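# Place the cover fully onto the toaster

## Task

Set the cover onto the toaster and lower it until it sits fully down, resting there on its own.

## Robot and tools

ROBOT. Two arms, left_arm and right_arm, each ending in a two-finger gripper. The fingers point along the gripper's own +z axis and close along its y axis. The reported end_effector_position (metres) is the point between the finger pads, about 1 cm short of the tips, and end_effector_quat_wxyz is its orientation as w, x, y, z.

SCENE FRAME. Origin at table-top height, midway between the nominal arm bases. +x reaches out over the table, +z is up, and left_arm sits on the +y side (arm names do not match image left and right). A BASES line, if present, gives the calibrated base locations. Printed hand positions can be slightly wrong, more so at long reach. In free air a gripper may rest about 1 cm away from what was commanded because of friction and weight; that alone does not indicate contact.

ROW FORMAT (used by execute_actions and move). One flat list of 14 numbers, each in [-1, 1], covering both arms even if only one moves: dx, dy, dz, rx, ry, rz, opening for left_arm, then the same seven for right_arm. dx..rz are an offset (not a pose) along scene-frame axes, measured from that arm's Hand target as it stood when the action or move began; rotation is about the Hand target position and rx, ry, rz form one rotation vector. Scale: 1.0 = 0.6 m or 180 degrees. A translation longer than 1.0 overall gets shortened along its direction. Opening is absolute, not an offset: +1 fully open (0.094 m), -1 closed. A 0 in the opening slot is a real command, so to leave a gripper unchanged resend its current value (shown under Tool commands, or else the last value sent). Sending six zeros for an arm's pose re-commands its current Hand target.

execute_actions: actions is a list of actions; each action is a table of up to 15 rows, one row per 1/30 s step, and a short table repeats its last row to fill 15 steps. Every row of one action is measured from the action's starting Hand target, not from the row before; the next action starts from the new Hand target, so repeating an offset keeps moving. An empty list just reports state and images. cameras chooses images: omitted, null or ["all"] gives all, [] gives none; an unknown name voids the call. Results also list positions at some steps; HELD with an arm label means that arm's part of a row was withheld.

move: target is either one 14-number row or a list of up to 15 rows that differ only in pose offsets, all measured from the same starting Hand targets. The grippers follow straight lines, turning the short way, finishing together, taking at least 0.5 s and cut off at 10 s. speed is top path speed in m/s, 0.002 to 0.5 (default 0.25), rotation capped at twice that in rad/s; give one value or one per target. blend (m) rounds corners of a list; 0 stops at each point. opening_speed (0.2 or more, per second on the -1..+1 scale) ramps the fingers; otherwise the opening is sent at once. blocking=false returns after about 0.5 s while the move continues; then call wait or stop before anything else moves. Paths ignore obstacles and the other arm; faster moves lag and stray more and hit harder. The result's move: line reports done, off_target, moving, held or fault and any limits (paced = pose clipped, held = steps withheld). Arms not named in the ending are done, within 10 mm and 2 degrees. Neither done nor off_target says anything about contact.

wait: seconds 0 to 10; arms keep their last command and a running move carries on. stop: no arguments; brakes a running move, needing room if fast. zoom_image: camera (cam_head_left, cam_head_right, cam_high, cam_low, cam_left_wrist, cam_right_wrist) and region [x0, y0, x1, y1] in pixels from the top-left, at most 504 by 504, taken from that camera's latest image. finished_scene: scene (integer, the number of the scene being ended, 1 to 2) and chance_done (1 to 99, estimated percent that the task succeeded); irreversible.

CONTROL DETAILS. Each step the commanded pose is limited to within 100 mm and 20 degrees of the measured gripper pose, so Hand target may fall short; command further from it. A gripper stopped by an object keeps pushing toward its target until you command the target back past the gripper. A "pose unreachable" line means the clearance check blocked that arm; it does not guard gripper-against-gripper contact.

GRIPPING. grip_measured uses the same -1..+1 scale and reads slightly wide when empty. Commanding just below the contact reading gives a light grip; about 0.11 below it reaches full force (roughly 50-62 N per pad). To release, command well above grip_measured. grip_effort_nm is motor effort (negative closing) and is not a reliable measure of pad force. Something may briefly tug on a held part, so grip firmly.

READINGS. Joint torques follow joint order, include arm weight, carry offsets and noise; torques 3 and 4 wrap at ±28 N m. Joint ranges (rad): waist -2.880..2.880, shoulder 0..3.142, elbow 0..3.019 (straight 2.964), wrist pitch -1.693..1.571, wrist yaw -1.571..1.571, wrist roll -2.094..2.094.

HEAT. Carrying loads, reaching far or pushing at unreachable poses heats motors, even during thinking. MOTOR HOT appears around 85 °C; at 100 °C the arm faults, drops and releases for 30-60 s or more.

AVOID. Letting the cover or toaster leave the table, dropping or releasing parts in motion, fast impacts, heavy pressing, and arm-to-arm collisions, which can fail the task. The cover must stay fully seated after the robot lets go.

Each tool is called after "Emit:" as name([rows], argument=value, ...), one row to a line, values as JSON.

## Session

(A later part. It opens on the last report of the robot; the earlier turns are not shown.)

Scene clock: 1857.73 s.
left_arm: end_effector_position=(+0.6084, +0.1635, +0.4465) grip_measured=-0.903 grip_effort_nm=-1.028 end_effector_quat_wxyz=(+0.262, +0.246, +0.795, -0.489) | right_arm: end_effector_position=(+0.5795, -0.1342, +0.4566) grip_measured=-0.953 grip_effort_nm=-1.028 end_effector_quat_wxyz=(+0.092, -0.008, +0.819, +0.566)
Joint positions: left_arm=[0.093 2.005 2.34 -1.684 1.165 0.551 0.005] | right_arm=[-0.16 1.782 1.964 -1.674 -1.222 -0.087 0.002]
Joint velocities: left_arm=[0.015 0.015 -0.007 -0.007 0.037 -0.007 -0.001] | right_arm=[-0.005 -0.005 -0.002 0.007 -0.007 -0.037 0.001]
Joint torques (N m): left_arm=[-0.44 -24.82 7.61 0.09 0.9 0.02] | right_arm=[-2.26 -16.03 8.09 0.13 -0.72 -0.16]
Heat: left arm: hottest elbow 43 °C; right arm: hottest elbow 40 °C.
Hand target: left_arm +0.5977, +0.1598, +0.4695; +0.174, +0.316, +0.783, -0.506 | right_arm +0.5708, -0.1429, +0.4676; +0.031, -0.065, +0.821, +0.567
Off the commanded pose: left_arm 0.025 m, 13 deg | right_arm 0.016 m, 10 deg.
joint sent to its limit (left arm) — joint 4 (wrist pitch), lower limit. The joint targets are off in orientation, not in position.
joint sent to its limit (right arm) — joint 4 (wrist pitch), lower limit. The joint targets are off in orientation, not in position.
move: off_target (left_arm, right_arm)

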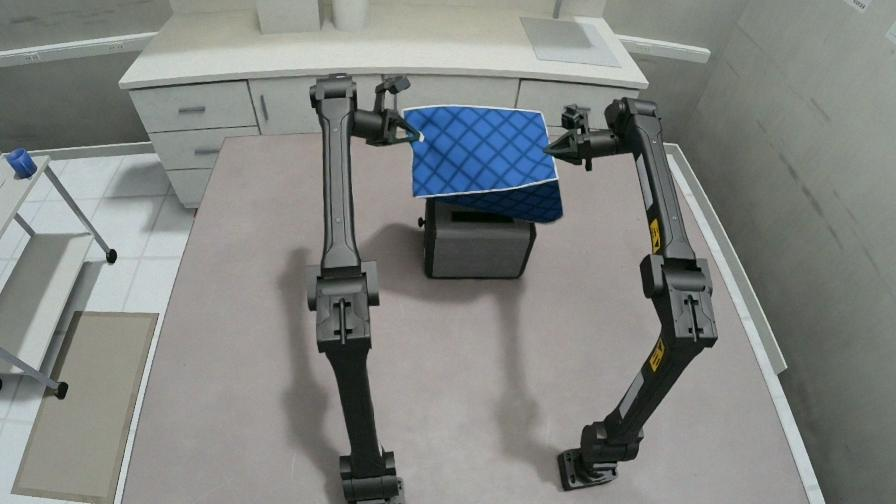

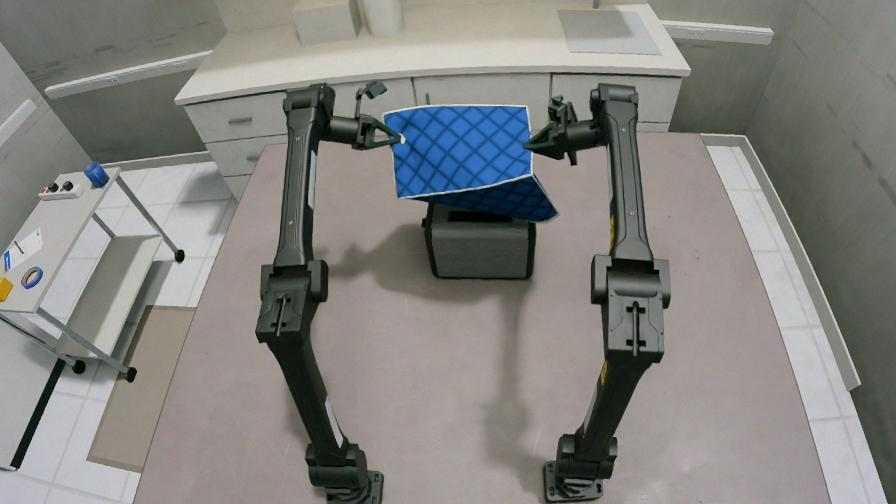

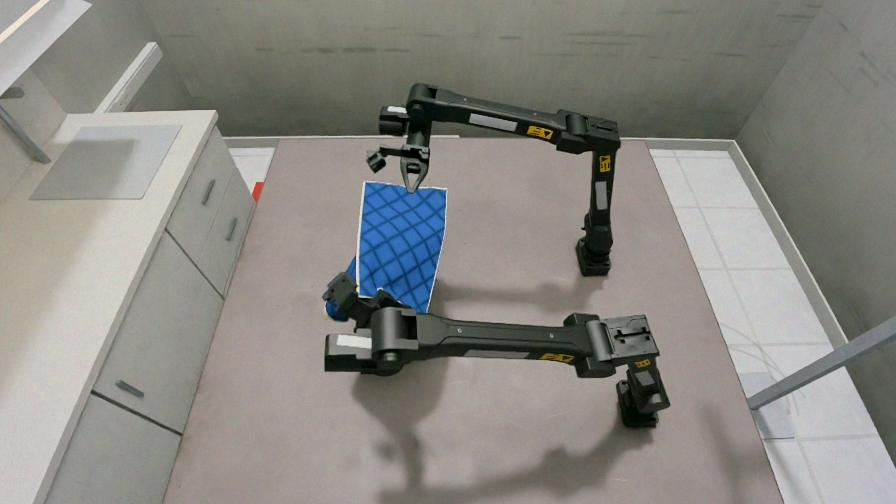

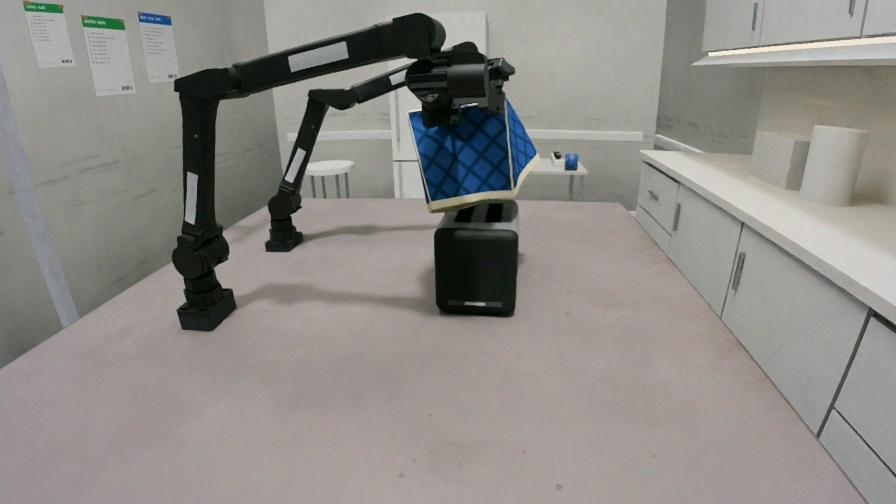

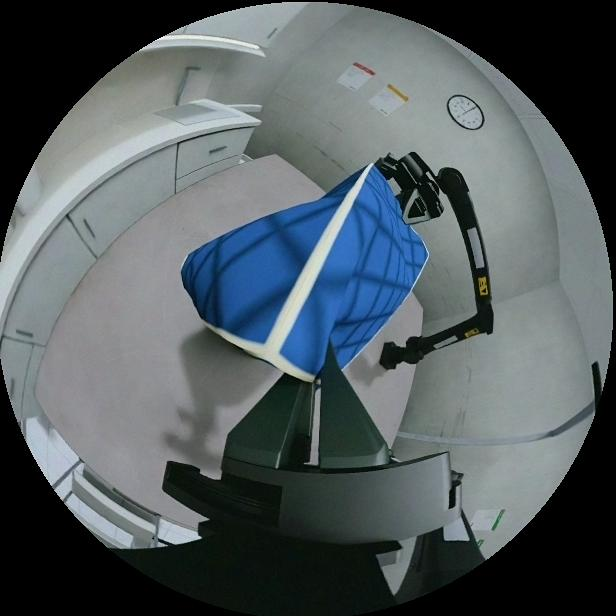

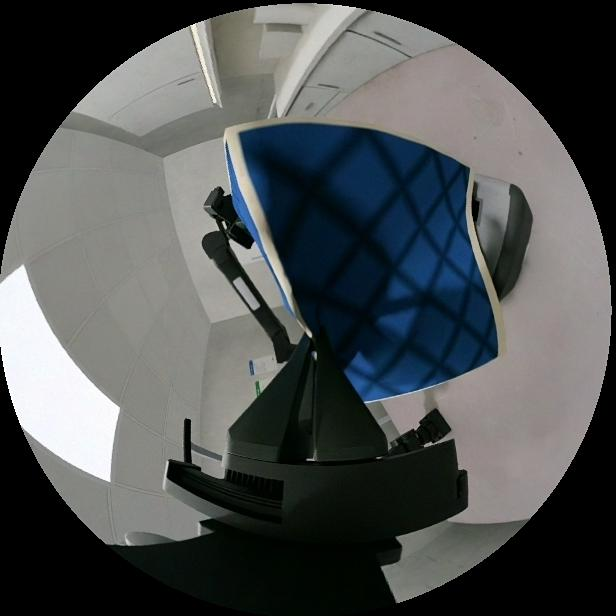

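Emit:
move([
  [-0.06,0.012,0,0,0,0,-0.98,-0.04,0.01,0,0,0,0,-0.98],
  [-0.06,0.012,-0.13,0,0,0,-0.98,-0.04,0.005,-0.145,0,0,0,-0.98],
], speed=0.1, cameras=["cam_head_left","cam_low"])

Emit:
move(target=[0.06,0.0,-0.04,0,0,0,-0.98,0.075,0.0,-0.045,0,0,0,-0.98], speed=0.08)

Scene clock: 1864.30 s.
left_arm: end_effector_position=(+0.5625, +0.1611, +0.3858) grip_measured=-0.903 grip_effort_nm=-1.018 end_effector_quat_wxyz=(+0.229, +0.274, +0.797, -0.486) | right_arm: end_effector_position=(+0.5410, -0.1320, +0.3993) grip_measured=-0.953 grip_effort_nm=-1.028 end_effector_quat_wxyz=(+0.082, -0.045, +0.824, +0.559)
Joint positions: left_arm=[0.093 1.896 2.03 -1.684 1.135 0.747 0.005] | right_arm=[-0.162 1.719 1.736 -1.674 -1.2 -0.293 0.002]
Joint velocities: left_arm=[-0.015 -0.005 0.002 0.032 -0.125 0.007 -0.002] | right_arm=[-0.005 -0.015 -0.002 -0.007 0.066 -0.007 0.001]
Joint torques (N m): left_arm=[0.73 -20.95 7.57 -0.28 0.59 0.2] | right_arm=[-2.02 -11.16 7.88 -0.12 -0.43 -0.16]
Heat: left arm: hottest elbow 42 °C; right arm: hottest elbow 39 °C.
Hand target: left_arm +0.5625, +0.1681, +0.3911; +0.175, +0.315, +0.784, -0.505 | right_arm +0.5459, -0.1395, +0.3805; +0.031, -0.065, +0.821, +0.566
Off the commanded pose: left_arm 0.008 m, 8 deg | right_arm 0.021 m, 6 deg.
joint sent to its limit (left arm) — joint 4 (wrist pitch), lower limit. The joint targets are off in orientation, not in position.
joint sent to its limit (right arm) — joint 4 (wrist pitch), lower limit. The joint targets are off in orientation, not in position.
move: off_target (left_arm, right_arm)
Images, in order (width x height): cam_head_left 896x504, cam_low 896x504.

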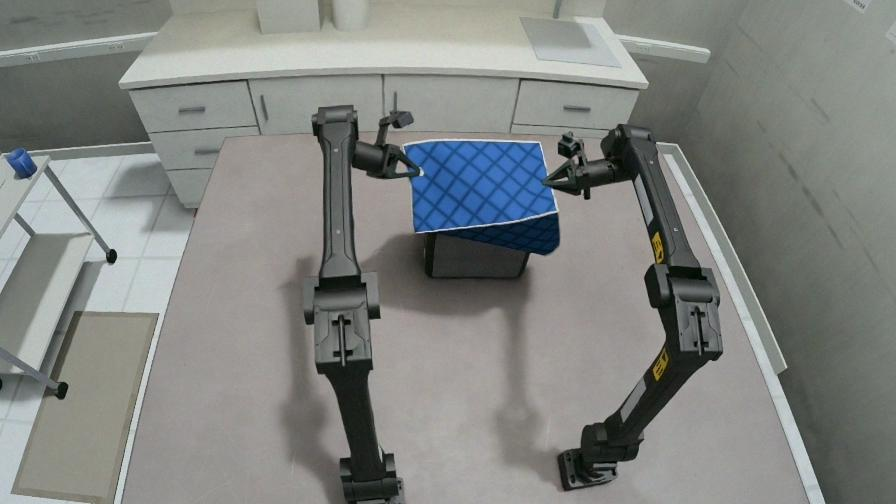

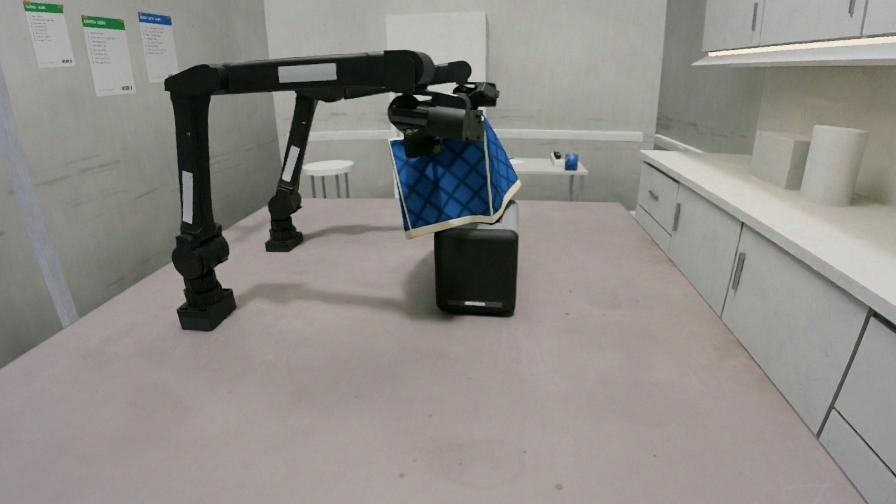

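Scene clock: 1865.83 s.
left_arm: end_effector_position=(+0.5884, +0.1638, +0.3602) grip_measured=-0.903 grip_effort_nm=-1.033 end_effector_quat_wxyz=(+0.221, +0.271, +0.799, -0.489) | right_arm: end_effector_position=(+0.5744, -0.1361, +0.3620) grip_measured=-0.953 grip_effort_nm=-1.043 end_effector_quat_wxyz=(+0.065, -0.036, +0.823, +0.563)
Joint positions: left_arm=[0.093 1.981 2.094 -1.684 1.134 0.752 0.005] | right_arm=[-0.162 1.835 1.796 -1.674 -1.201 -0.311 0.002]
Joint velocities: left_arm=[0.005 -0.005 -0.017 0.002 -0.022 0.037 0.001] | right_arm=[-0.015 0.005 0.012 -0.017 0.007 -0.007 0]
Joint torques (N m): left_arm=[0.73 -19.9 10.85 -0.24 0.59 0.16] | right_arm=[-0.91 -11.05 12.89 -0.14 -0.33 -0.14]
Heat: left arm: hottest elbow 42 °C; right arm: hottest elbow 39 °C.
Hand target: left_arm +0.5988, +0.1684, +0.3675; +0.175, +0.315, +0.784, -0.505 | right_arm +0.5905, -0.1394, +0.3528; +0.031, -0.065, +0.821, +0.567
Off the commanded pose: left_arm 0.013 m, 8 deg | right_arm 0.019 m, 5 deg.
joint sent to its limit (left arm) — joint 4 (wrist pitch), lower limit. The joint targets are off in orientation, not in position.
joint sent to its limit (right arm) — joint 4 (wrist pitch), lower limit. The joint targets are off in orientation, not in position.
move: off_target (left_arm, right_arm)

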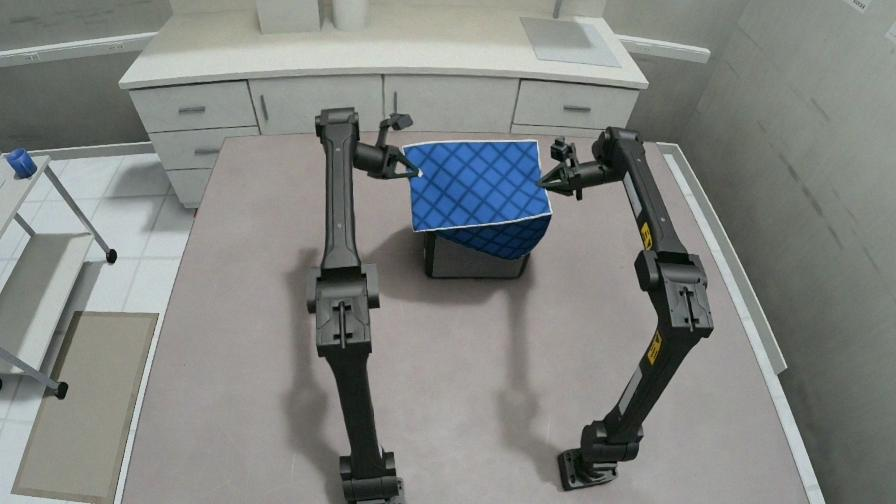

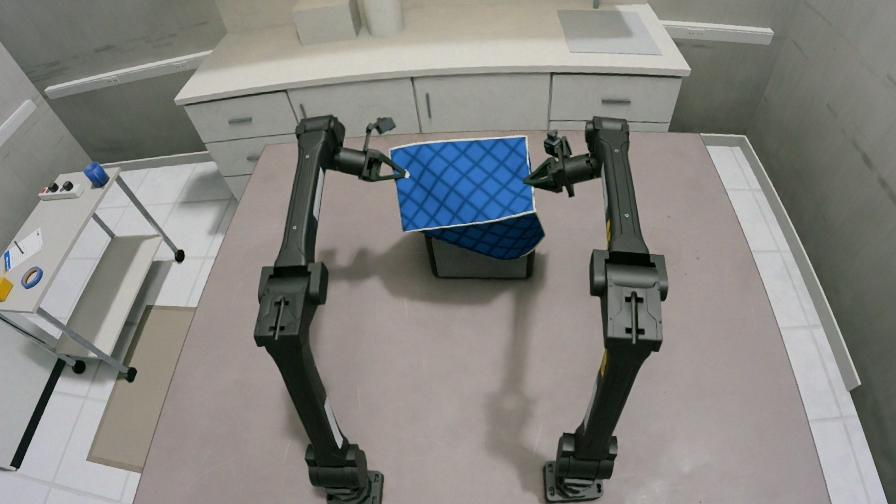

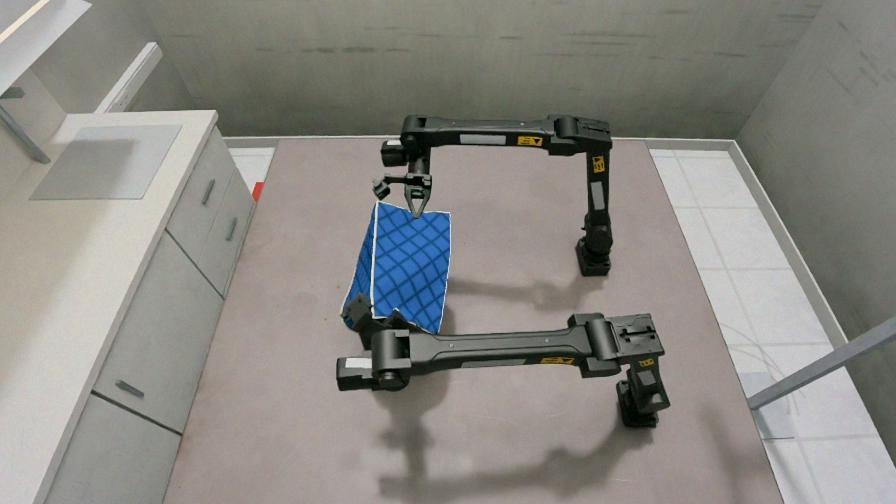

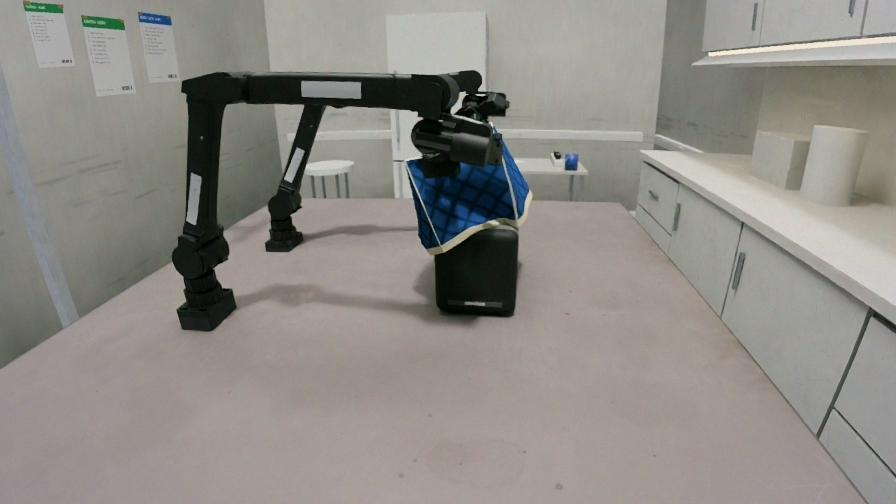

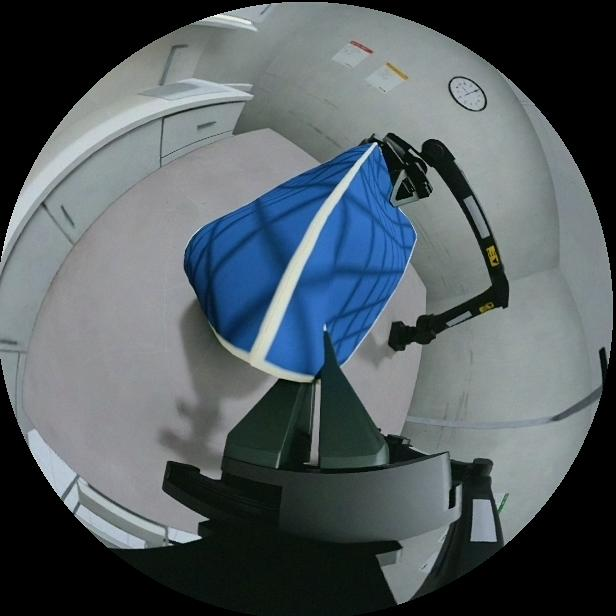

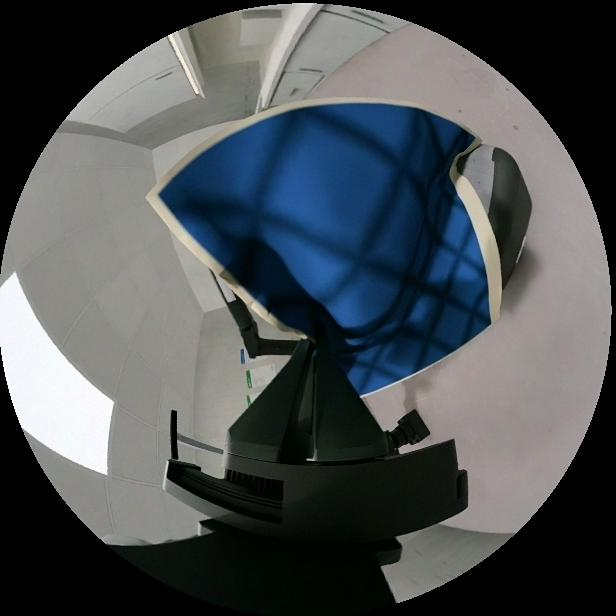

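Emit:
move(target=[0.04,0.012,-0.08,0,0,0,-0.98,0.06,-0.01,-0.05,0,0,0,-0.98], speed=0.08)

Scene clock: 1870.03 s.
left_arm: end_effector_position=(+0.6115, +0.1663, +0.3267) grip_measured=-0.903 grip_effort_nm=-1.023 end_effector_quat_wxyz=(+0.221, +0.284, +0.794, -0.489) | right_arm: end_effector_position=(+0.6104, -0.1405, +0.3341) grip_measured=-0.955 grip_effort_nm=-1.033 end_effector_quat_wxyz=(+0.062, -0.039, +0.822, +0.564)
Joint positions: left_arm=[0.094 2.069 2.145 -1.684 1.134 0.809 0.005] | right_arm=[-0.162 1.951 1.893 -1.674 -1.202 -0.33 0.002]
Joint velocities: left_arm=[-0.005 -0.005 0.002 0.002 -0.066 -0.051 0] | right_arm=[-0.005 0.005 0.012 -0.027 0.081 0.051 0.001]
Joint torques (N m): left_arm=[0.62 -20.19 9.96 -0.25 0.33 0.18] | right_arm=[-1.38 -12.51 12.97 -0.14 -0.2 -0.13]
Heat: left arm: hottest elbow 42 °C; right arm: hottest elbow 39 °C.
Hand target: left_arm +0.6234, +0.1762, +0.3200; +0.175, +0.314, +0.784, -0.505 | right_arm +0.6260, -0.1452, +0.3222; +0.031, -0.065, +0.821, +0.567
Off the commanded pose: left_arm 0.016 m, 7 deg | right_arm 0.020 m, 5 deg.
joint sent to its limit (left arm) — joint 4 (wrist pitch), lower limit. The joint targets are off in orientation, not in position.
joint sent to its limit (right arm) — joint 4 (wrist pitch), lower limit. The joint targets are off in orientation, not in position.
move: off_target (left_arm, right_arm)

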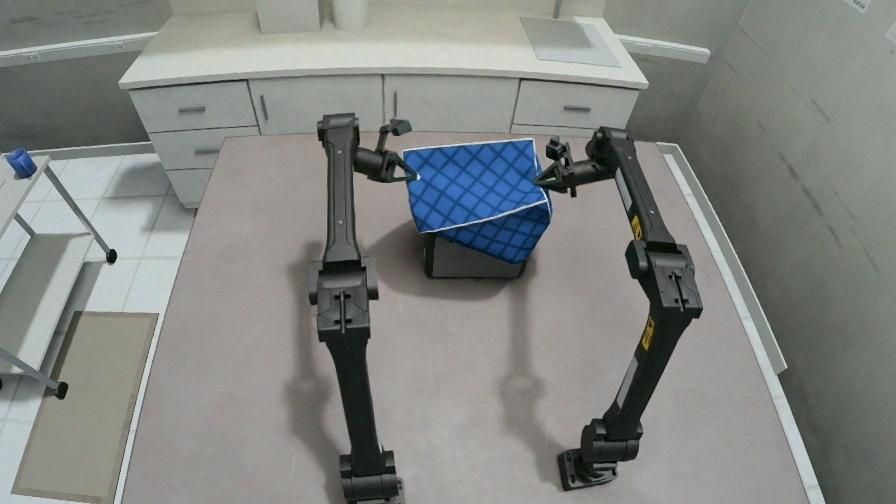

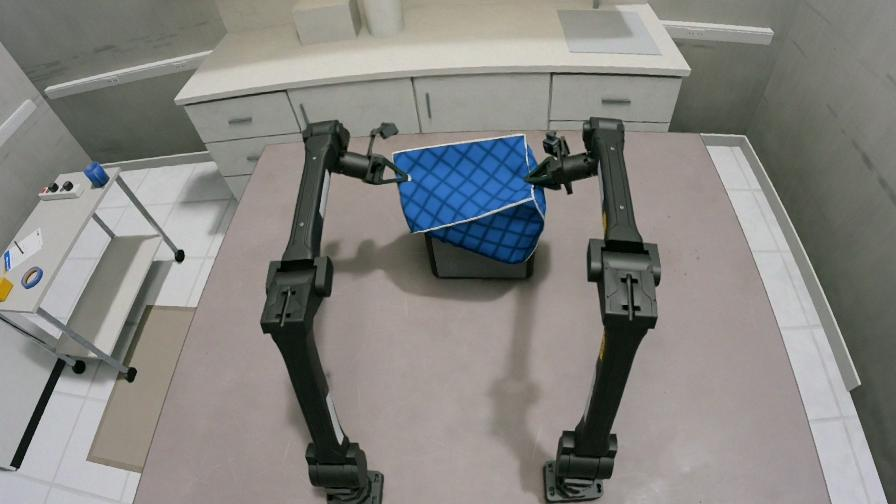

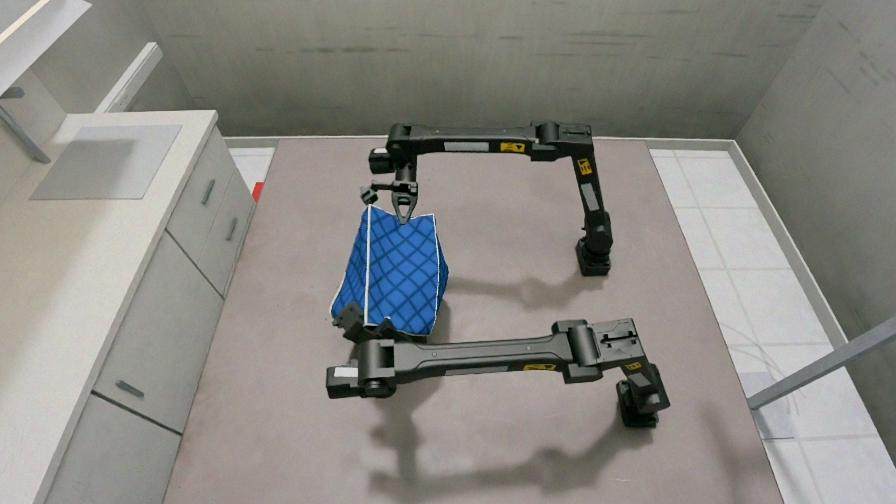

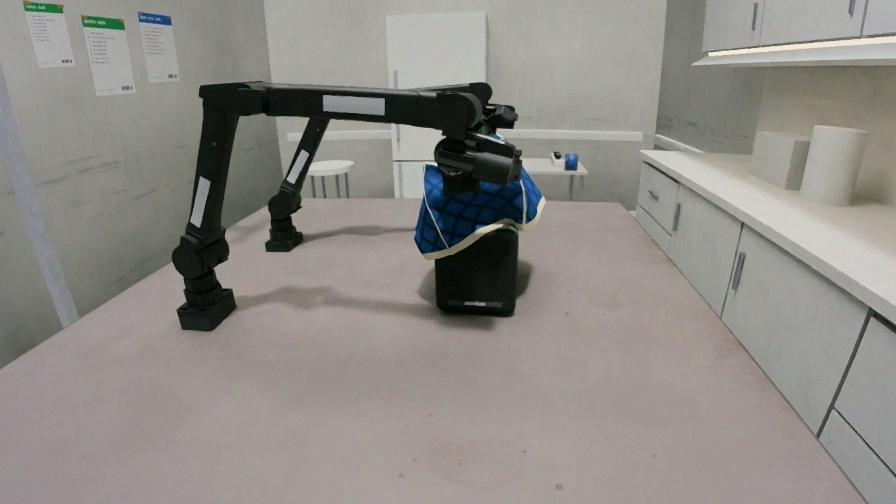

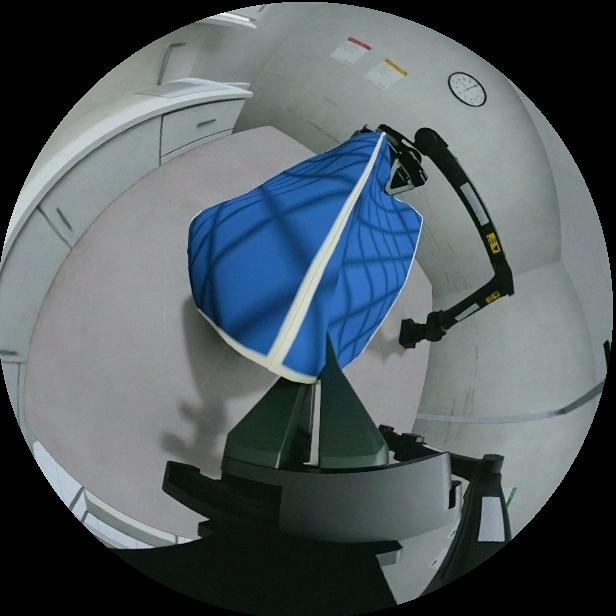

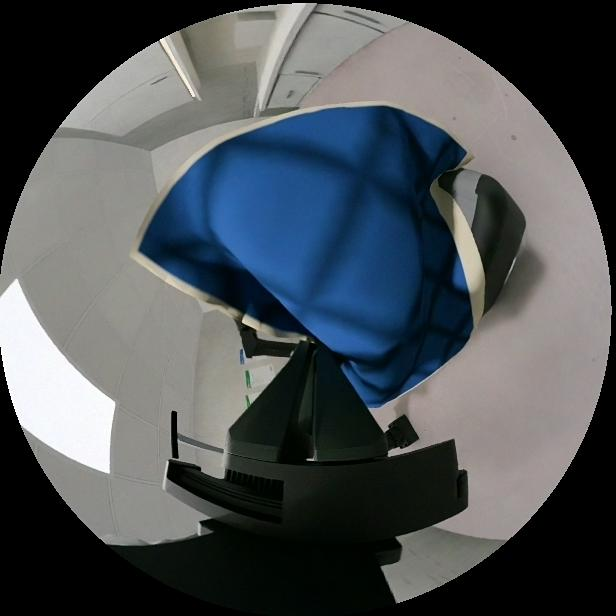

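Emit:
move([
  [-0.04,0,-0.03,0,0,0,-0.98,-0.04,0,-0.03,0,0,0,-0.98],
  [0.04,0,-0.05,0,0,0,-0.98,0.04,0,-0.05,0,0,0,-0.98],
  [-0.04,0,-0.08,0,0,0,-0.98,-0.04,0,-0.08,0,0,0,-0.98],
  [0.04,0,-0.1,0,0,0,-0.98,0.04,0,-0.1,0,0,0,-0.98],
  [-0.04,0,-0.13,0,0,0,-0.98,-0.04,0,-0.13,0,0,0,-0.98],
  [0.03,0,-0.15,0,0,0,-0.98,0.03,0,-0.15,0,0,0,-0.98],
  [0,0,-0.17,0,0,0,-0.98,0,0,-0.17,0,0,0,-0.98],
], speed=0.15)

Scene clock: 1878.70 s.
left_arm: end_effector_position=(+0.6217, +0.1704, +0.2441) grip_measured=-0.903 grip_effort_nm=-1.028 end_effector_quat_wxyz=(+0.205, +0.311, +0.785, -0.495) | right_arm: end_effector_position=(+0.6225, -0.1411, +0.2592) grip_measured=-0.957 grip_effort_nm=-1.033 end_effector_quat_wxyz=(+0.055, -0.073, +0.817, +0.569)
Joint positions: left_arm=[0.097 2.179 2.111 -1.687 1.123 0.972 0.005] | right_arm=[-0.16 2.071 1.875 -1.676 -1.2 -0.507 0.002]
Joint velocities: left_arm=[-0.005 -0.015 0.012 -0.012 0.007 -0.037 0.002] | right_arm=[-0.015 0.015 -0.007 -0.007 0.022 -0.007 0.001]
Joint torques (N m): left_arm=[0.5 -21.25 6.65 -0.43 0.05 0.23] | right_arm=[-1.26 -12.92 7.49 -0.29 0.2 -0.24]
Heat: left arm: hottest elbow 42 °C; right arm: hottest elbow 40 °C.
Hand target: left_arm +0.6245, +0.1778, +0.2183; +0.176, +0.313, +0.785, -0.505 | right_arm +0.6248, -0.1449, +0.2198; +0.031, -0.065, +0.821, +0.567
Off the commanded pose: left_arm 0.027 m, 4 deg | right_arm 0.039 m, 3 deg.
joint sent to its limit (left arm) — joint 4 (wrist pitch), lower limit. The joint targets still meet the commanded pose.
joint sent to its limit (right arm) — joint 4 (wrist pitch), lower limit. The joint targets still meet the commanded pose.
move: off_target (left_arm, right_arm)

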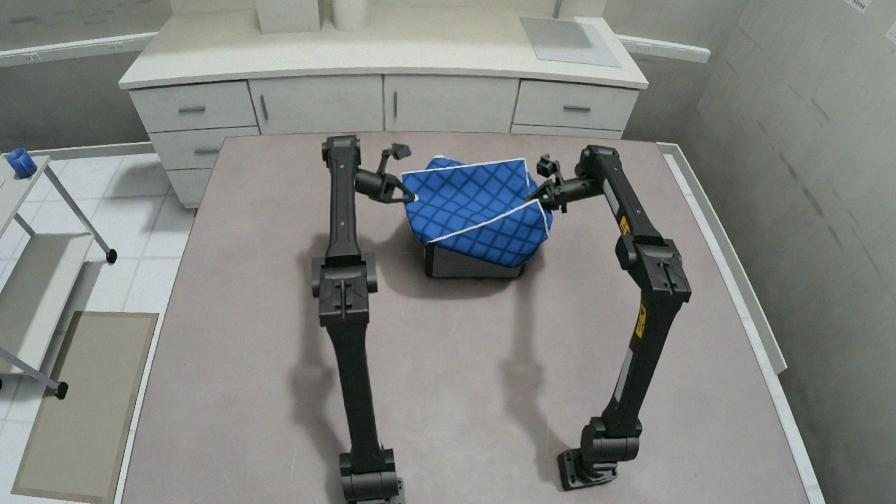

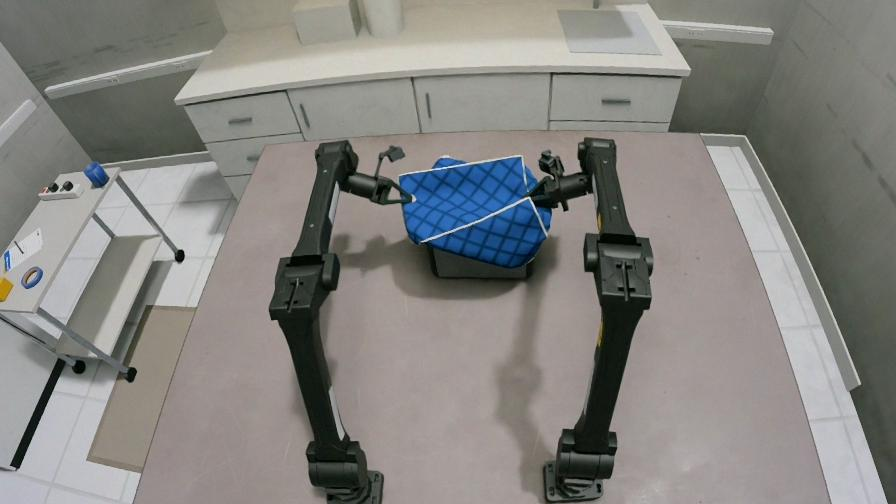

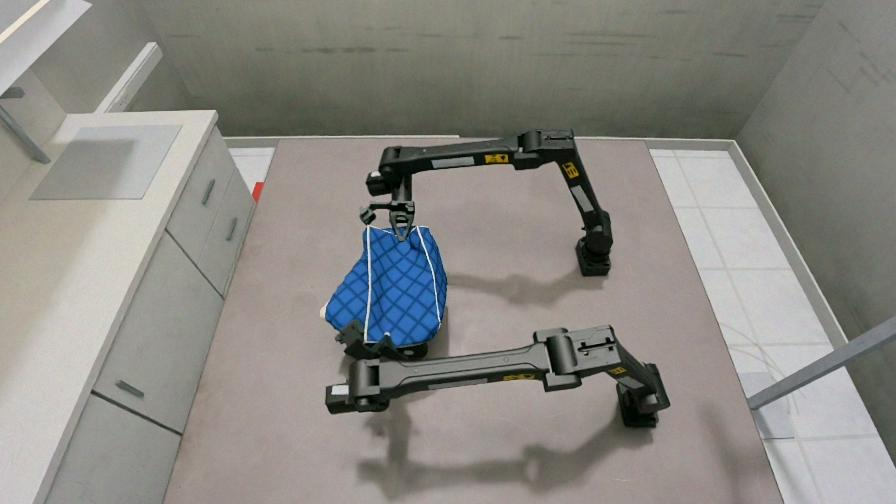

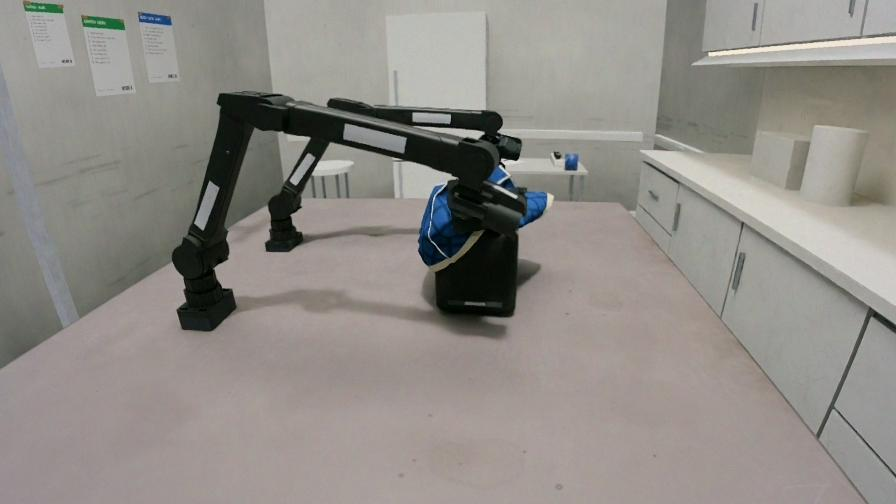

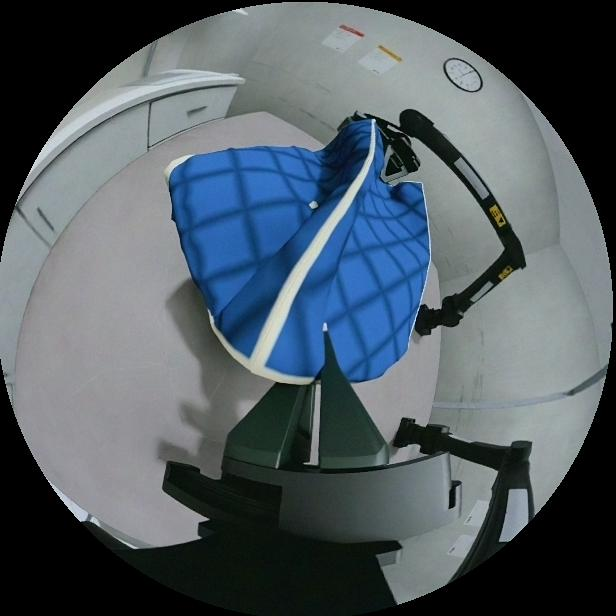

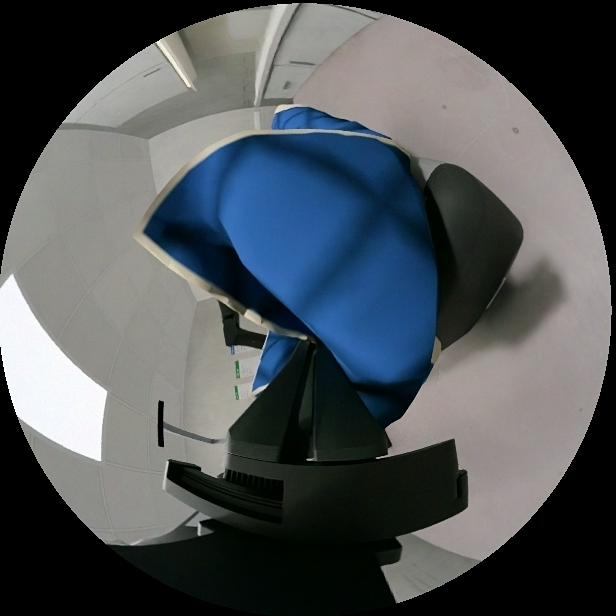

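Emit:
move([
  [0,0,0.2,0,0,0,-0.98,0,0,0.2,0,0,0,-0.98],
  [-0.01,0,0.19,0,0,0,-0.98,-0.01,-0.02,0.19,0,0,0,-0.98],
  [0.025,0,0.17,0,0,0,-0.98,0.025,-0.01,0.16,0,0,0,-0.98],
], speed=0.12)

Scene clock: 1891.43 s.
left_arm: end_effector_position=(+0.6280, +0.1703, +0.3119) grip_measured=-0.903 grip_effort_nm=-1.028 end_effector_quat_wxyz=(+0.219, +0.281, +0.798, -0.487) | right_arm: end_effector_position=(+0.6246, -0.1413, +0.3248) grip_measured=-0.957 grip_effort_nm=-1.043 end_effector_quat_wxyz=(+0.066, -0.046, +0.823, +0.563)
Joint positions: left_arm=[0.096 2.126 2.204 -1.687 1.125 0.803 0.005] | right_arm=[-0.16 1.996 1.94 -1.676 -1.199 -0.345 0.002]
Joint velocities: left_arm=[-0.024 -0.015 -0.022 -0.017 -0.022 -0.037 -0.001] | right_arm=[-0.005 -0.024 -0.017 -0.012 -0.007 -0.022 0.001]
Joint torques (N m): left_arm=[0.67 -22.07 10.86 -0.18 0.74 -0.03] | right_arm=[-1.85 -13.33 13.3 -0.05 -0.28 0.11]
Heat: left arm: hottest elbow 41 °C; right arm: hottest elbow 39 °C.
Hand target: left_arm +0.6385, +0.1762, +0.3204; +0.175, +0.315, +0.784, -0.505 | right_arm +0.6410, -0.1513, +0.3158; +0.031, -0.065, +0.821, +0.566
Off the commanded pose: left_arm 0.016 m, 7 deg | right_arm 0.020 m, 5 deg.
joint sent to its limit (left arm) — joint 4 (wrist pitch), lower limit. The joint targets are off in orientation, not in position.
joint sent to its limit (right arm) — joint 4 (wrist pitch), lower limit. The joint targets are off in orientation, not in position.
move: off_target (left_arm, right_arm)

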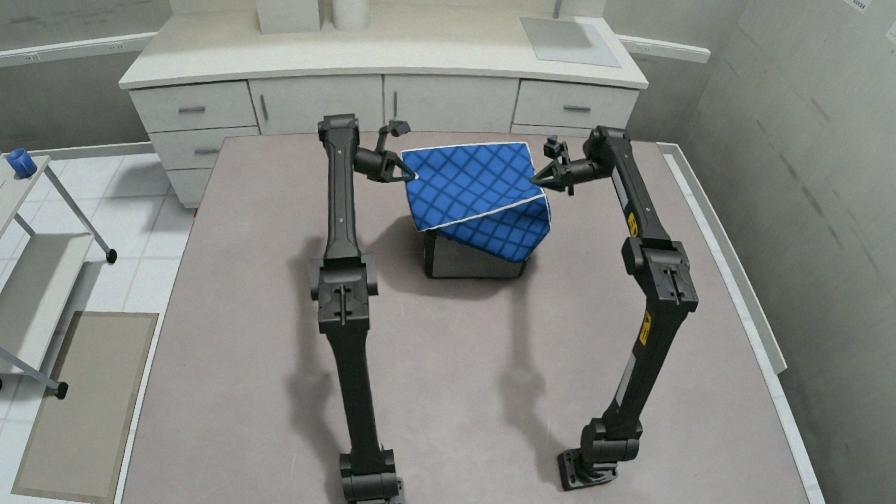

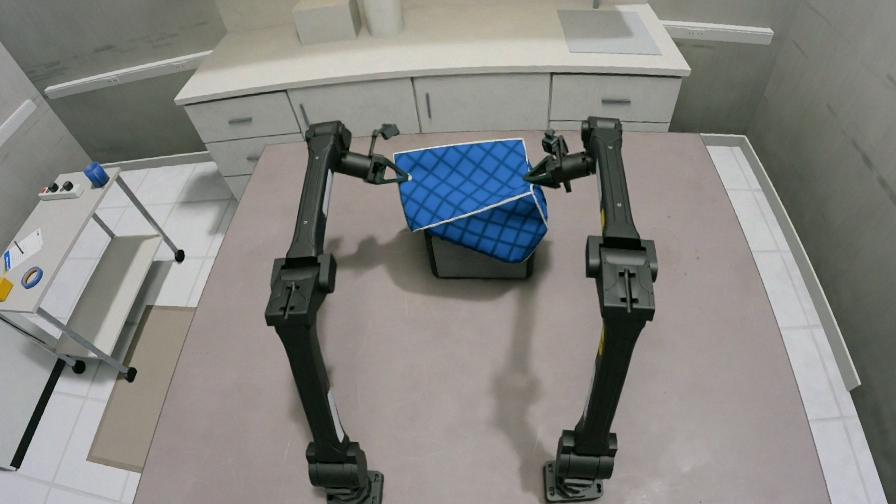

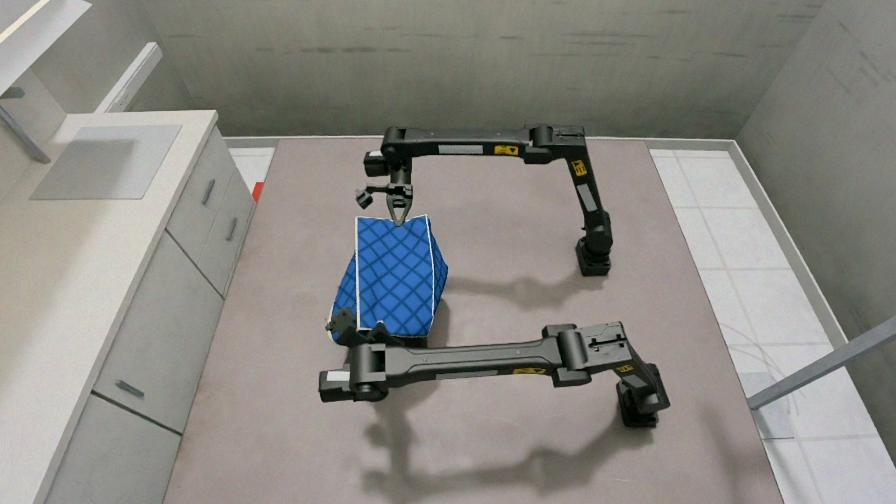

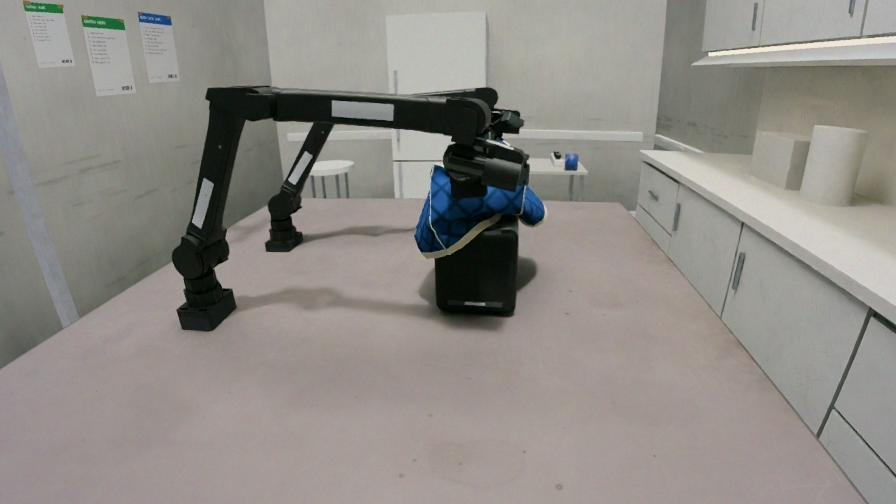

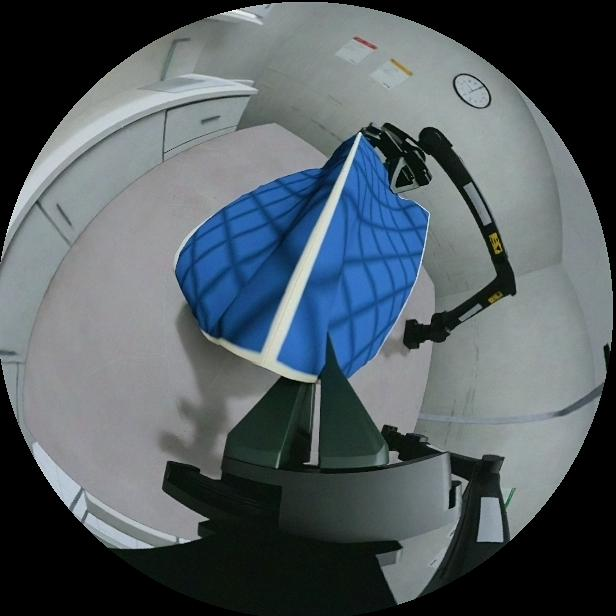

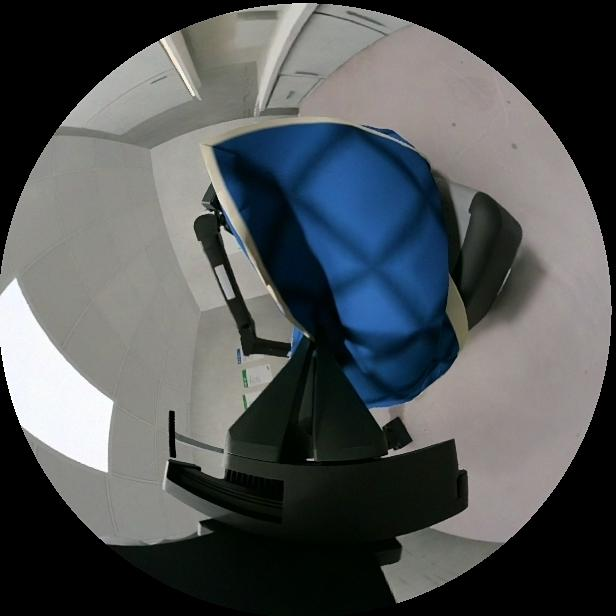

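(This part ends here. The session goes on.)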